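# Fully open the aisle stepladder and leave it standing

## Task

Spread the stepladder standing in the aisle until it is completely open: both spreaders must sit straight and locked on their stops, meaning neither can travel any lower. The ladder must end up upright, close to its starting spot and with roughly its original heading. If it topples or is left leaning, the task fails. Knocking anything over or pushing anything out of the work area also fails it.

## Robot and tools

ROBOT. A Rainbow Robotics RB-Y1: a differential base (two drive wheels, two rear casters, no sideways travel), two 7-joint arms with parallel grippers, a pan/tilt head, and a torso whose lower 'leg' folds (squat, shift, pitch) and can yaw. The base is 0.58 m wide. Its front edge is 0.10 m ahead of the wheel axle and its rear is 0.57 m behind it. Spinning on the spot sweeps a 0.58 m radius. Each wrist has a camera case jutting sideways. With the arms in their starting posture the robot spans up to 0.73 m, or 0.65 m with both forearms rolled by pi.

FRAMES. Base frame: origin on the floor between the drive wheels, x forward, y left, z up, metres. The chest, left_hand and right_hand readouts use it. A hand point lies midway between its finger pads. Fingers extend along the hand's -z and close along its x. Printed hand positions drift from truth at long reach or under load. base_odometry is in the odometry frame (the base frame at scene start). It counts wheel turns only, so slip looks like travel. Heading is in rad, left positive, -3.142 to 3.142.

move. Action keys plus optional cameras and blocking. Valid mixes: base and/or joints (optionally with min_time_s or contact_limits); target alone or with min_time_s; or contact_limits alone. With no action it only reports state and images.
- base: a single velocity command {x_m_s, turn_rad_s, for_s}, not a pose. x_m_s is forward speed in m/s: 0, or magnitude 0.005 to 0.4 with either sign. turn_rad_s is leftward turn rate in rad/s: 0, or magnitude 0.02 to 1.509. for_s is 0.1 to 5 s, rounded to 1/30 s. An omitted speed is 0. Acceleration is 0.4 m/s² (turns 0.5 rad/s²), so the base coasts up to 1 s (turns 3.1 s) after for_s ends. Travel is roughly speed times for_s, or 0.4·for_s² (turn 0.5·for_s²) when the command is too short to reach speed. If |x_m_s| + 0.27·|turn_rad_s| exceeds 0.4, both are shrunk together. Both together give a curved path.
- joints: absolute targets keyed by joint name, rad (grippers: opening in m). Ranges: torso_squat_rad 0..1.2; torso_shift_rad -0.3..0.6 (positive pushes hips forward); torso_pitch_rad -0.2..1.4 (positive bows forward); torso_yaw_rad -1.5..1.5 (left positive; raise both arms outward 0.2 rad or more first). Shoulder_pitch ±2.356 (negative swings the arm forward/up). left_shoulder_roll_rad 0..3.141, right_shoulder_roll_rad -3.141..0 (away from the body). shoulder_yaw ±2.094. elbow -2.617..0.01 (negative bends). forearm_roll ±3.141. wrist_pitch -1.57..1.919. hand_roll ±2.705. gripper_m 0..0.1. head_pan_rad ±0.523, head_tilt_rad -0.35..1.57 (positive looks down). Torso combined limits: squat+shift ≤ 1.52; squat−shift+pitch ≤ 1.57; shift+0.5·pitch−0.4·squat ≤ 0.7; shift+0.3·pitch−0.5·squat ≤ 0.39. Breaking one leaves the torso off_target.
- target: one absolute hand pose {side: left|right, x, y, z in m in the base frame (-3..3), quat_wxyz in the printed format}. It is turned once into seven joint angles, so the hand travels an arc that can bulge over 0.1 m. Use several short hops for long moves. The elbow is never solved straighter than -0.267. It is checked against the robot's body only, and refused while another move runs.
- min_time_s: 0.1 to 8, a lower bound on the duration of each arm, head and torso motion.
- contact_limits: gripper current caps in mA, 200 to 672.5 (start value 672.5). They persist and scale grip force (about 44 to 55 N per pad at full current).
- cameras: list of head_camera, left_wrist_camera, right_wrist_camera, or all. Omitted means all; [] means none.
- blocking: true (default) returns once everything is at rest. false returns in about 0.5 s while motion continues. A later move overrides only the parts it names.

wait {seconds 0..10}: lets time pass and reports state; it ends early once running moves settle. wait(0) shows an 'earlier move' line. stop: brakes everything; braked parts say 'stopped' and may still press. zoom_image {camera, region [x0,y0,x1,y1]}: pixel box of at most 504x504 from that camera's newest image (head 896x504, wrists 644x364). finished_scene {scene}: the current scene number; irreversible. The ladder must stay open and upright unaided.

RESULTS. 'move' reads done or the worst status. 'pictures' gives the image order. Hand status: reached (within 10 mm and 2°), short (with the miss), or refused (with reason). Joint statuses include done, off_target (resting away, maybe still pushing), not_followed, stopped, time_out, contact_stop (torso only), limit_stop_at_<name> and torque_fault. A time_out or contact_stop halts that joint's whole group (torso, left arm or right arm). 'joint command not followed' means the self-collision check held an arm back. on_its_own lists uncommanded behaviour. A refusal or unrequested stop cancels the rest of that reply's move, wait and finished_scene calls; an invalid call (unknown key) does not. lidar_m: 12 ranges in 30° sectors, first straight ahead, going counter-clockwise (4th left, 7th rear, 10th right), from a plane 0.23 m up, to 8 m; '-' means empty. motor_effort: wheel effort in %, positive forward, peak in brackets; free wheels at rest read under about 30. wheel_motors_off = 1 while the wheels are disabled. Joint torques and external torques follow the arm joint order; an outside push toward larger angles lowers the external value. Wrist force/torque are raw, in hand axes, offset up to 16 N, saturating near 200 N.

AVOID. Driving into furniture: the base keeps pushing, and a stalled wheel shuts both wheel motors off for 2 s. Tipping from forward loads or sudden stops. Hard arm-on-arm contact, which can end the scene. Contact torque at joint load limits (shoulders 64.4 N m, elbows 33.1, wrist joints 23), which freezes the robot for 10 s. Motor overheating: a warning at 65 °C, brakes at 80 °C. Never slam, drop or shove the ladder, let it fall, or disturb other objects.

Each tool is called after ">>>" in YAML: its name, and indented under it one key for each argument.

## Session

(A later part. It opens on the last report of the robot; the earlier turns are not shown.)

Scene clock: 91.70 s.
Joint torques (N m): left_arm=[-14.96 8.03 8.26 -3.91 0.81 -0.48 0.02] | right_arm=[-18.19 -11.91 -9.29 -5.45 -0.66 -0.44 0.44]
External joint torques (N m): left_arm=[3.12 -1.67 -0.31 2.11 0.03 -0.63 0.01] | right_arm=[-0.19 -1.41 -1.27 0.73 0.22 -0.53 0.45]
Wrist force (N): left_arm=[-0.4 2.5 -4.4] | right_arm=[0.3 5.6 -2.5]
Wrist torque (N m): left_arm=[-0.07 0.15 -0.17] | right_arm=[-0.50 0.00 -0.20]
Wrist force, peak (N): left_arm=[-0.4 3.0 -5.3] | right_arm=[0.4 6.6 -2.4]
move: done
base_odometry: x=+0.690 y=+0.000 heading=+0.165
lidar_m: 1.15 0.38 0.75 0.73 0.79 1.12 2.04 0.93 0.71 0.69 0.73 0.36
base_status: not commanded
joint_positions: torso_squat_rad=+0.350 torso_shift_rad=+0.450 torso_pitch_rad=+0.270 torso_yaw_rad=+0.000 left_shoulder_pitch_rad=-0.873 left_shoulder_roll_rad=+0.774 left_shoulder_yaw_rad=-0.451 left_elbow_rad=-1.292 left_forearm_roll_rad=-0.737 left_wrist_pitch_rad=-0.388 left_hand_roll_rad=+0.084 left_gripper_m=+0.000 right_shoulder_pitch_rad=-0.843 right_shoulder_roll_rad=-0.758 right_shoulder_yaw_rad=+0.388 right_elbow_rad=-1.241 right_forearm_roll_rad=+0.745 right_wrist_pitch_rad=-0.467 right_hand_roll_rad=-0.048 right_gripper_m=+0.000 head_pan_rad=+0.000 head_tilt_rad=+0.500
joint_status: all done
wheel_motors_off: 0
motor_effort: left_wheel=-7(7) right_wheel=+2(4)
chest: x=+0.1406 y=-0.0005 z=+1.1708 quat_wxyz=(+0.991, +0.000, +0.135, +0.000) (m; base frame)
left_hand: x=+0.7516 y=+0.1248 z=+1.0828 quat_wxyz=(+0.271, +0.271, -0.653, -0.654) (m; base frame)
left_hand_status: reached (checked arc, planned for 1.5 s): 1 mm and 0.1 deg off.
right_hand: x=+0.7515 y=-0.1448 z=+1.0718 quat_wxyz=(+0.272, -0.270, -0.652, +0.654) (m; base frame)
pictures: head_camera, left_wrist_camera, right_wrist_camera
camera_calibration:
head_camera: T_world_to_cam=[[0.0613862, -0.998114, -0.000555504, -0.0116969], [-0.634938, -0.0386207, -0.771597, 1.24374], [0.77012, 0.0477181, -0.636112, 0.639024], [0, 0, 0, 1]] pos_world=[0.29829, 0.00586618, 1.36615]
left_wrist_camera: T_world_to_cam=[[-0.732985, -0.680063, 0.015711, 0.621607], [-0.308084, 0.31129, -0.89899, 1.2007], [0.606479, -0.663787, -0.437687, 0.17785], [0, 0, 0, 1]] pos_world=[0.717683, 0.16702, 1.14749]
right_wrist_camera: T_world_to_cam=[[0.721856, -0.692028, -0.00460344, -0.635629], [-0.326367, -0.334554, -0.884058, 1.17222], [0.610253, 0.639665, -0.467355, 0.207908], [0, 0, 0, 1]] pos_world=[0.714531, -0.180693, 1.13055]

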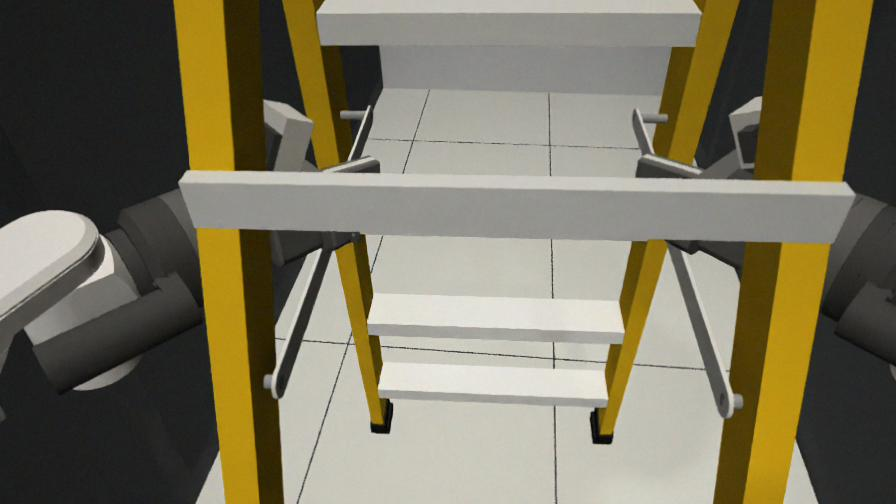

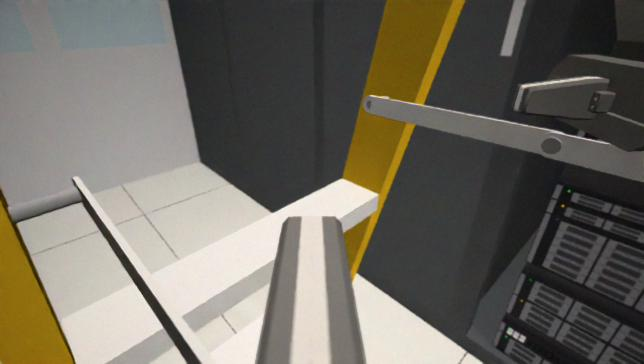

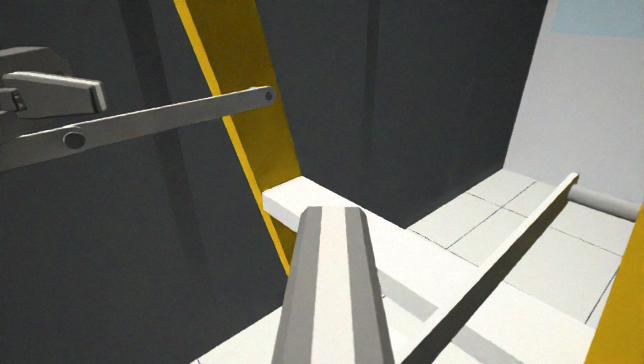

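>>> move:
  target: {"side": "right", "x": 0.752, "y": -0.145, "z": 1.060, "quat_wxyz": [0.2706, -0.2706, -0.6533, 0.6533]}
  min_time_s: 1.5
  cameras: ["left_wrist_camera"]

>>> move:
  target: {"side": "left", "x": 0.752, "y": 0.125, "z": 1.070, "quat_wxyz": [0.2706, 0.2706, -0.6533, -0.6533]}
  min_time_s: 1.5
  cameras: ["head_camera", "left_wrist_camera", "right_wrist_camera"]

Scene clock: 93.97 s.
Joint torques (N m): left_arm=[-18.53 8.22 8.37 -5.56 0.68 -0.17 -0.01] | right_arm=[0.87 -4.44 4.24 4.02 5 -0.23 2.06]
External joint torques (N m): left_arm=[-0.44 -1.47 -0.2 0.46 -0.11 -0.32 -0.02] | right_arm=[18.94 5.91 11.94 10.43 5.92 -0.24 2.06]
Wrist force (N): left_arm=[0.2 -4.3 -2.4] | right_arm=[0.8 -38.3 9.8]
Wrist torque (N m): left_arm=[0.02 0.09 -0.24] | right_arm=[1.95 -0.52 -2.16]
Wrist force, peak (N): left_arm=[-1.2 2.4 -5.2] | right_arm=[0.6 -39.3 10.4]
move: done
base_odometry: x=+0.690 y=+0.000 heading=+0.165
lidar_m: 1.15 0.38 0.74 0.74 0.78 1.12 2.03 0.94 0.71 0.69 0.75 0.37
base_status: not commanded
joint_positions: torso_squat_rad=+0.350 torso_shift_rad=+0.449 torso_pitch_rad=+0.268 torso_yaw_rad=+0.000 left_shoulder_pitch_rad=-0.872 left_shoulder_roll_rad=+0.774 left_shoulder_yaw_rad=-0.451 left_elbow_rad=-1.292 left_forearm_roll_rad=-0.737 left_wrist_pitch_rad=-0.388 left_hand_roll_rad=+0.084 left_gripper_m=+0.000 right_shoulder_pitch_rad=-0.838 right_shoulder_roll_rad=-0.728 right_shoulder_yaw_rad=+0.366 right_elbow_rad=-1.206 right_forearm_roll_rad=+0.740 right_wrist_pitch_rad=-0.494 right_hand_roll_rad=-0.003 right_gripper_m=+0.000 head_pan_rad=+0.000 head_tilt_rad=+0.500
joint_status: all done
wheel_motors_off: 0
motor_effort: left_wheel=-7(8) right_wheel=+1(5)
chest: x=+0.1395 y=-0.0005 z=+1.1711 quat_wxyz=(+0.991, +0.000, +0.134, +0.000) (m; base frame)
left_hand: x=+0.7507 y=+0.1250 z=+1.0835 quat_wxyz=(+0.271, +0.271, -0.653, -0.653) (m; base frame)
right_hand: x=+0.7517 y=-0.1448 z=+1.0664 quat_wxyz=(+0.269, -0.273, -0.655, +0.652) (m; base frame)
right_hand_status: reached (checked arc, planned for 1.5 s): 6 mm and 0.4 deg off.
pictures: left_wrist_camera
camera_calibration:
left_wrist_camera: T_world_to_cam=[[-0.732782, -0.680293, 0.0152177, 0.621531], [-0.307586, 0.311204, -0.89919, 1.20088], [0.606977, -0.663591, -0.437294, 0.177997], [0, 0, 0, 1]] pos_world=[0.71678, 0.167222, 1.1482]

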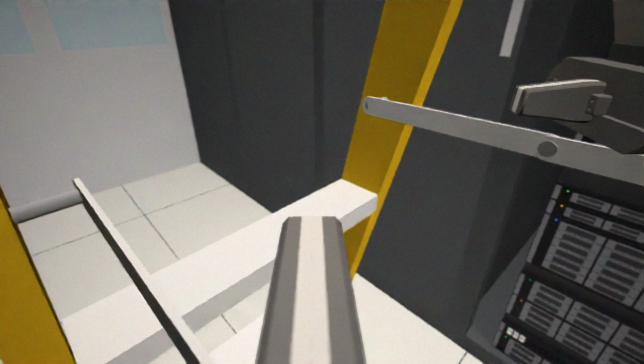

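Scene clock: 95.80 s.
Joint torques (N m): left_arm=[4.55 3.05 -7.92 8.3 -4.05 0.85 -1.92] | right_arm=[-2.14 -7.01 3.24 -0.74 3.17 -2.55 1.27]
External joint torques (N m): left_arm=[22.73 -6.47 -16.13 14.6 -4.89 0.77 -1.93] | right_arm=[15.95 3.33 10.93 5.67 4.09 -2.56 1.28]
Wrist force (N): left_arm=[5.3 48.6 13.0] | right_arm=[-8.8 -21.4 -8.8]
Wrist torque (N m): left_arm=[-3.12 -0.11 1.68] | right_arm=[0.59 -0.13 -1.16]
Wrist force, peak (N): left_arm=[5.1 48.6 13.1] | right_arm=[0.6 -39.1 10.0]
move: done
base_odometry: x=+0.690 y=+0.000 heading=+0.165
lidar_m: 1.15 0.37 0.74 0.73 0.79 1.12 2.04 0.94 0.71 0.69 0.74 0.37
base_status: not commanded
joint_positions: torso_squat_rad=+0.350 torso_shift_rad=+0.449 torso_pitch_rad=+0.267 torso_yaw_rad=+0.000 left_shoulder_pitch_rad=-0.866 left_shoulder_roll_rad=+0.739 left_shoulder_yaw_rad=-0.426 left_elbow_rad=-1.254 left_forearm_roll_rad=-0.733 left_wrist_pitch_rad=-0.418 left_hand_roll_rad=+0.038 left_gripper_m=+0.000 right_shoulder_pitch_rad=-0.837 right_shoulder_roll_rad=-0.727 right_shoulder_yaw_rad=+0.367 right_elbow_rad=-1.205 right_forearm_roll_rad=+0.740 right_wrist_pitch_rad=-0.494 right_hand_roll_rad=-0.003 right_gripper_m=+0.000 head_pan_rad=+0.000 head_tilt_rad=+0.500
joint_status: all done
wheel_motors_off: 0
motor_effort: left_wheel=-7(7) right_wheel=+1(5)
chest: x=+0.1388 y=-0.0005 z=+1.1714 quat_wxyz=(+0.991, +0.000, +0.133, +0.000) (m; base frame)
left_hand: x=+0.7516 y=+0.1244 z=+1.0773 quat_wxyz=(+0.268, +0.273, -0.655, -0.651) (m; base frame)
left_hand_status: reached (checked arc, planned for 1.5 s): 7 mm and 0.5 deg off.
right_hand: x=+0.7512 y=-0.1449 z=+1.0665 quat_wxyz=(+0.269, -0.273, -0.654, +0.652) (m; base frame)
pictures: head_camera, left_wrist_camera, right_wrist_camera
camera_calibration:
head_camera: T_world_to_cam=[[0.0616093, -0.9981, -0.00041704, -0.0118044], [-0.632496, -0.0387186, -0.773595, 1.24507], [0.772109, 0.0479244, -0.63368, 0.637659], [0, 0, 0, 1]] pos_world=[0.295886, 0.00586596, 1.36725]
left_wrist_camera: T_world_to_cam=[[-0.733764, -0.679311, 0.0112508, 0.626712], [-0.299207, 0.308235, -0.903032, 1.19392], [0.609972, -0.665978, -0.429427, 0.163968], [0, 0, 0, 1]] pos_world=[0.717074, 0.166922, 1.14151]
right_wrist_camera: T_world_to_cam=[[0.721789, -0.692113, 0.000778876, -0.641176], [-0.3175, -0.332113, -0.888197, 1.16551], [0.614992, 0.640844, -0.459461, 0.19381], [0, 0, 0, 1]] pos_world=[0.71365, -0.180888, 1.12475]

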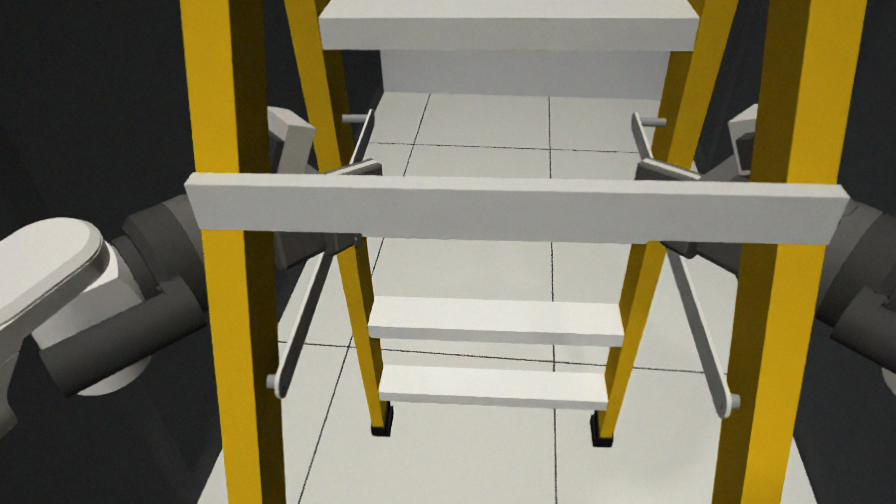

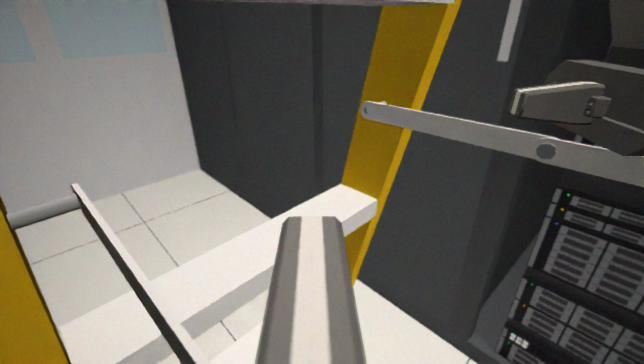

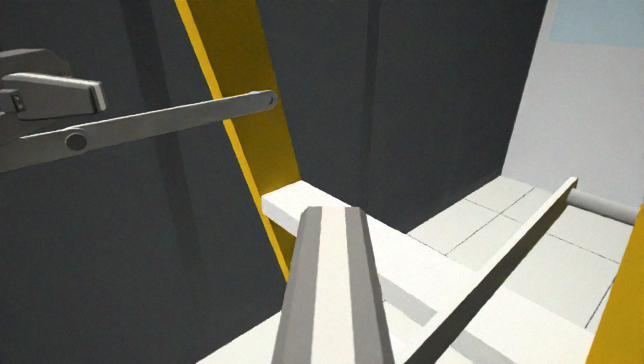

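>>> zoom_image:
  camera: "left_wrist_camera"
  region: [344, 60, 644, 230]

>>> zoom_image:
  camera: "right_wrist_camera"
  region: [0, 50, 300, 220]

Scaled by 1.680 from the camera's 644x364 image, which has a finer 1265x715 frame.

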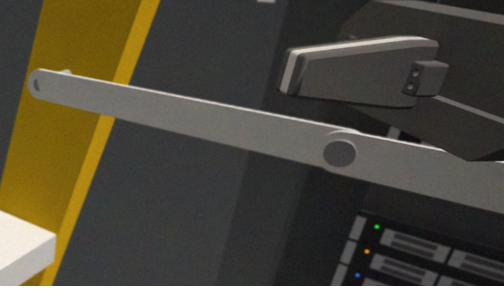

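Scaled by 1.680 from the camera's 644x364 image, which has a finer 1265x715 frame.

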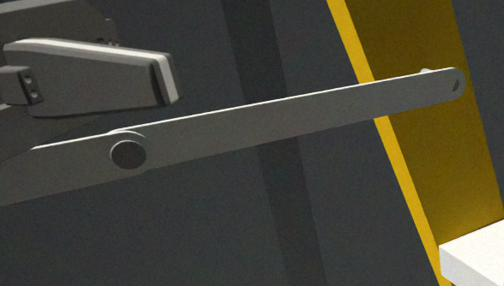

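>>> zoom_image:
  camera: "right_wrist_camera"
  region: [0, 100, 160, 190]

>>> zoom_image:
  camera: "left_wrist_camera"
  region: [484, 110, 644, 200]

Scaled by 3.150 from the camera's 644x364 image, which has a finer 1265x715 frame.

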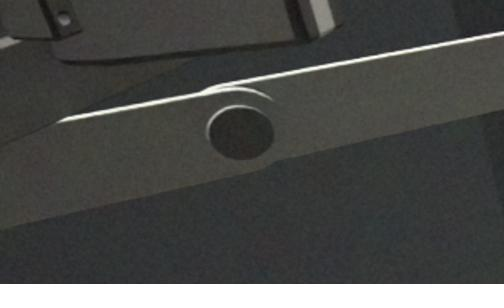

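Scaled by 3.150 from the camera's 644x364 image, which has a finer 1265x715 frame.

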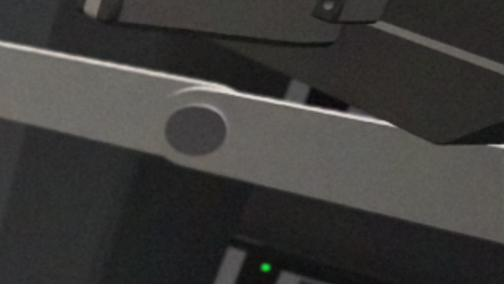

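>>> move:
  target: {"side": "right", "x": 0.752, "y": -0.145, "z": 1.12, "quat_wxyz": [0.2706, -0.2706, -0.6533, 0.6533]}
  min_time_s: 2
  cameras: ["left_wrist_camera"]

>>> move:
  target: {"side": "left", "x": 0.752, "y": 0.125, "z": 1.13, "quat_wxyz": [0.2706, 0.2706, -0.6533, -0.6533]}
  min_time_s: 2
  cameras: ["head_camera", "left_wrist_camera", "right_wrist_camera"]

Scene clock: 103.67 s.
Joint torques (N m): left_arm=[4.3 3.01 -8.84 8.93 -4.78 1.65 -1.9] | right_arm=[-21.97 -14.63 -8.51 -5.81 -0.48 0.36 -0.32]
External joint torques (N m): left_arm=[22.47 -6.52 -17.05 15.22 -5.62 1.57 -1.91] | right_arm=[-3.72 -3.58 0.5 -0.53 0.31 -0.01 -0.32]
Wrist force (N): left_arm=[8.8 52.9 19.3] | right_arm=[0.5 7.5 -1.1]
Wrist torque (N m): left_arm=[-3.59 -0.16 1.94] | right_arm=[-0.59 0.02 -0.15]
Wrist force, peak (N): left_arm=[10.0 55.1 19.9] | right_arm=[-8.8 -22.1 -8.6]
move: done
base_odometry: x=+0.690 y=+0.000 heading=+0.165
lidar_m: 1.15 0.38 0.74 0.74 0.79 1.13 2.04 0.94 0.72 0.68 0.74 0.36
base_status: not commanded
joint_positions: torso_squat_rad=+0.350 torso_shift_rad=+0.449 torso_pitch_rad=+0.267 torso_yaw_rad=+0.000 left_shoulder_pitch_rad=-0.866 left_shoulder_roll_rad=+0.739 left_shoulder_yaw_rad=-0.426 left_elbow_rad=-1.255 left_forearm_roll_rad=-0.733 left_wrist_pitch_rad=-0.418 left_hand_roll_rad=+0.038 left_gripper_m=+0.000 right_shoulder_pitch_rad=-0.900 right_shoulder_roll_rad=-0.862 right_shoulder_yaw_rad=+0.441 right_elbow_rad=-1.331 right_forearm_roll_rad=+0.765 right_wrist_pitch_rad=-0.405 right_hand_roll_rad=-0.204 right_gripper_m=+0.000 head_pan_rad=+0.000 head_tilt_rad=+0.500
joint_status: all done
wheel_motors_off: 0
motor_effort: left_wheel=-2(7) right_wheel=+2(4)
chest: x=+0.1388 y=-0.0005 z=+1.1714 quat_wxyz=(+0.991, +0.000, +0.133, +0.000) (m; base frame)
left_hand: x=+0.7516 y=+0.1244 z=+1.0774 quat_wxyz=(+0.268, +0.273, -0.655, -0.651) (m; base frame)
right_hand: x=+0.7519 y=-0.1453 z=+1.1194 quat_wxyz=(+0.270, -0.270, -0.655, +0.652) (m; base frame)
right_hand_status: reached (checked arc, planned for 2.0 s): 1 mm and 0.2 deg off.
pictures: left_wrist_camera
camera_calibration:
left_wrist_camera: T_world_to_cam=[[-0.733764, -0.679309, 0.0114031, 0.62661], [-0.299232, 0.30806, -0.903083, 1.19415], [0.609959, -0.666062, -0.429314, 0.163844], [0, 0, 0, 1]] pos_world=[0.717174, 0.166923, 1.14161]

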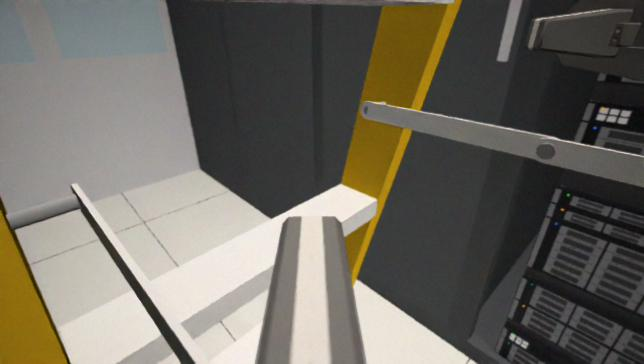

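Scene clock: 106.00 s.
Joint torques (N m): left_arm=[-21.19 10.4 9.12 -6.21 0.49 0.7 0.49] | right_arm=[-21.57 -14.74 -8.81 -5.64 -0.49 0.42 -0.29]
External joint torques (N m): left_arm=[-2.85 0.14 -0.43 -1.22 -0.17 0.27 0.47] | right_arm=[-3.36 -3.68 0.2 -0.35 0.3 0.05 -0.29]
Wrist force (N): left_arm=[-0.1 -4.0 -2.6] | right_arm=[0.2 7.2 -1.0]
Wrist torque (N m): left_arm=[-0.02 0.05 -0.23] | right_arm=[-0.57 -0.02 -0.14]
Wrist force, peak (N): left_arm=[8.7 53.9 18.9] | right_arm=[0.2 7.6 -1.3]
move: done
base_odometry: x=+0.690 y=+0.000 heading=+0.165
lidar_m: 1.15 0.36 0.73 0.73 0.79 1.14 2.03 0.93 0.71 0.68 0.73 0.37
base_status: not commanded
joint_positions: torso_squat_rad=+0.350 torso_shift_rad=+0.450 torso_pitch_rad=+0.270 torso_yaw_rad=+0.000 left_shoulder_pitch_rad=-0.944 left_shoulder_roll_rad=+0.882 left_shoulder_yaw_rad=-0.516 left_elbow_rad=-1.372 left_forearm_roll_rad=-0.750 left_wrist_pitch_rad=-0.327 left_hand_roll_rad=+0.239 left_gripper_m=+0.000 right_shoulder_pitch_rad=-0.900 right_shoulder_roll_rad=-0.862 right_shoulder_yaw_rad=+0.441 right_elbow_rad=-1.331 right_forearm_roll_rad=+0.765 right_wrist_pitch_rad=-0.405 right_hand_roll_rad=-0.204 right_gripper_m=+0.000 head_pan_rad=+0.000 head_tilt_rad=+0.500
joint_status: all done
wheel_motors_off: 0
motor_effort: left_wheel=-2(3) right_wheel=+1(4)
chest: x=+0.1406 y=-0.0005 z=+1.1708 quat_wxyz=(+0.991, +0.000, +0.135, +0.000) (m; base frame)
left_hand: x=+0.7537 y=+0.1254 z=+1.1271 quat_wxyz=(+0.271, +0.270, -0.655, -0.652) (m; base frame)
left_hand_status: reached (checked arc, planned for 2.0 s): 3 mm and 0.2 deg off.
right_hand: x=+0.7535 y=-0.1454 z=+1.1169 quat_wxyz=(+0.271, -0.270, -0.654, +0.653) (m; base frame)
pictures: head_camera, left_wrist_camera, right_wrist_camera
camera_calibration:
head_camera: T_world_to_cam=[[0.0614638, -0.998109, -0.000627817, -0.0117274], [-0.635044, -0.0386209, -0.77151, 1.24363], [0.770027, 0.0478186, -0.636217, 0.63906], [0, 0, 0, 1]] pos_world=[0.29839, 0.00576605, 1.36605]
left_wrist_camera: T_world_to_cam=[[-0.735016, -0.677815, 0.0178534, 0.621672], [-0.306255, 0.308378, -0.900617, 1.24178], [0.604946, -0.667435, -0.434247, 0.194139], [0, 0, 0, 1]] pos_world=[0.719797, 0.168015, 1.19158]
right_wrist_camera: T_world_to_cam=[[0.724071, -0.6897, -0.00588494, -0.637145], [-0.32335, -0.331903, -0.886163, 1.21307], [0.609234, 0.643548, -0.463336, 0.224953], [0, 0, 0, 1]] pos_world=[0.716534, -0.181587, 1.17545]

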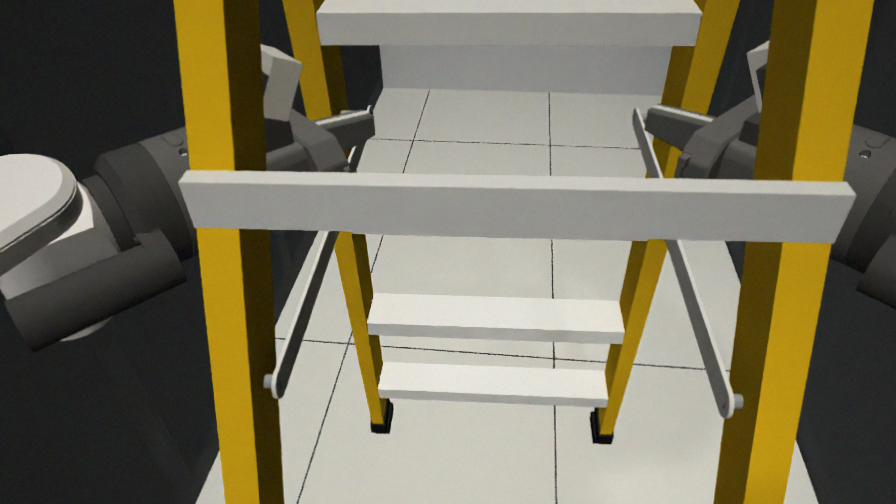

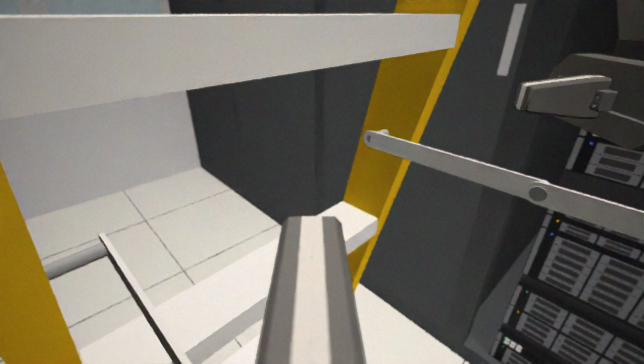

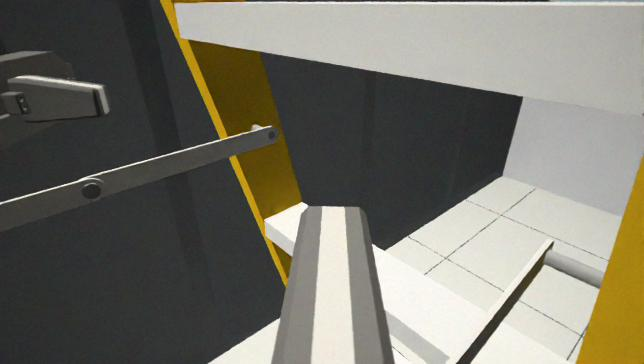

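>>> zoom_image:
  camera: "right_wrist_camera"
  region: [0, 110, 200, 240]

>>> zoom_image:
  camera: "left_wrist_camera"
  region: [444, 120, 644, 250]

Scaled by 2.520 from the camera's 644x364 image, which has a finer 1265x715 frame.

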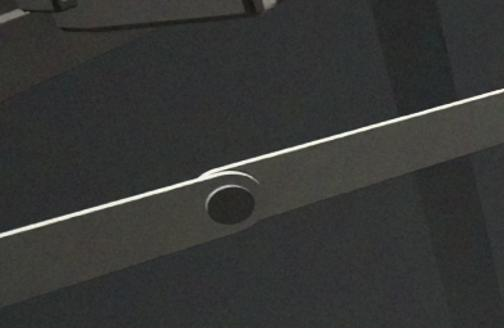

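Scaled by 2.520 from the camera's 644x364 image, which has a finer 1265x715 frame.

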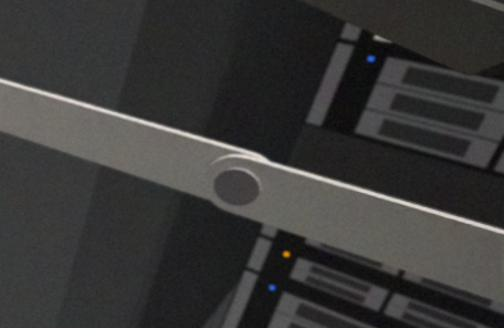

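>>> finished_scene:
  scene: 1

The scene is finished: the task was done.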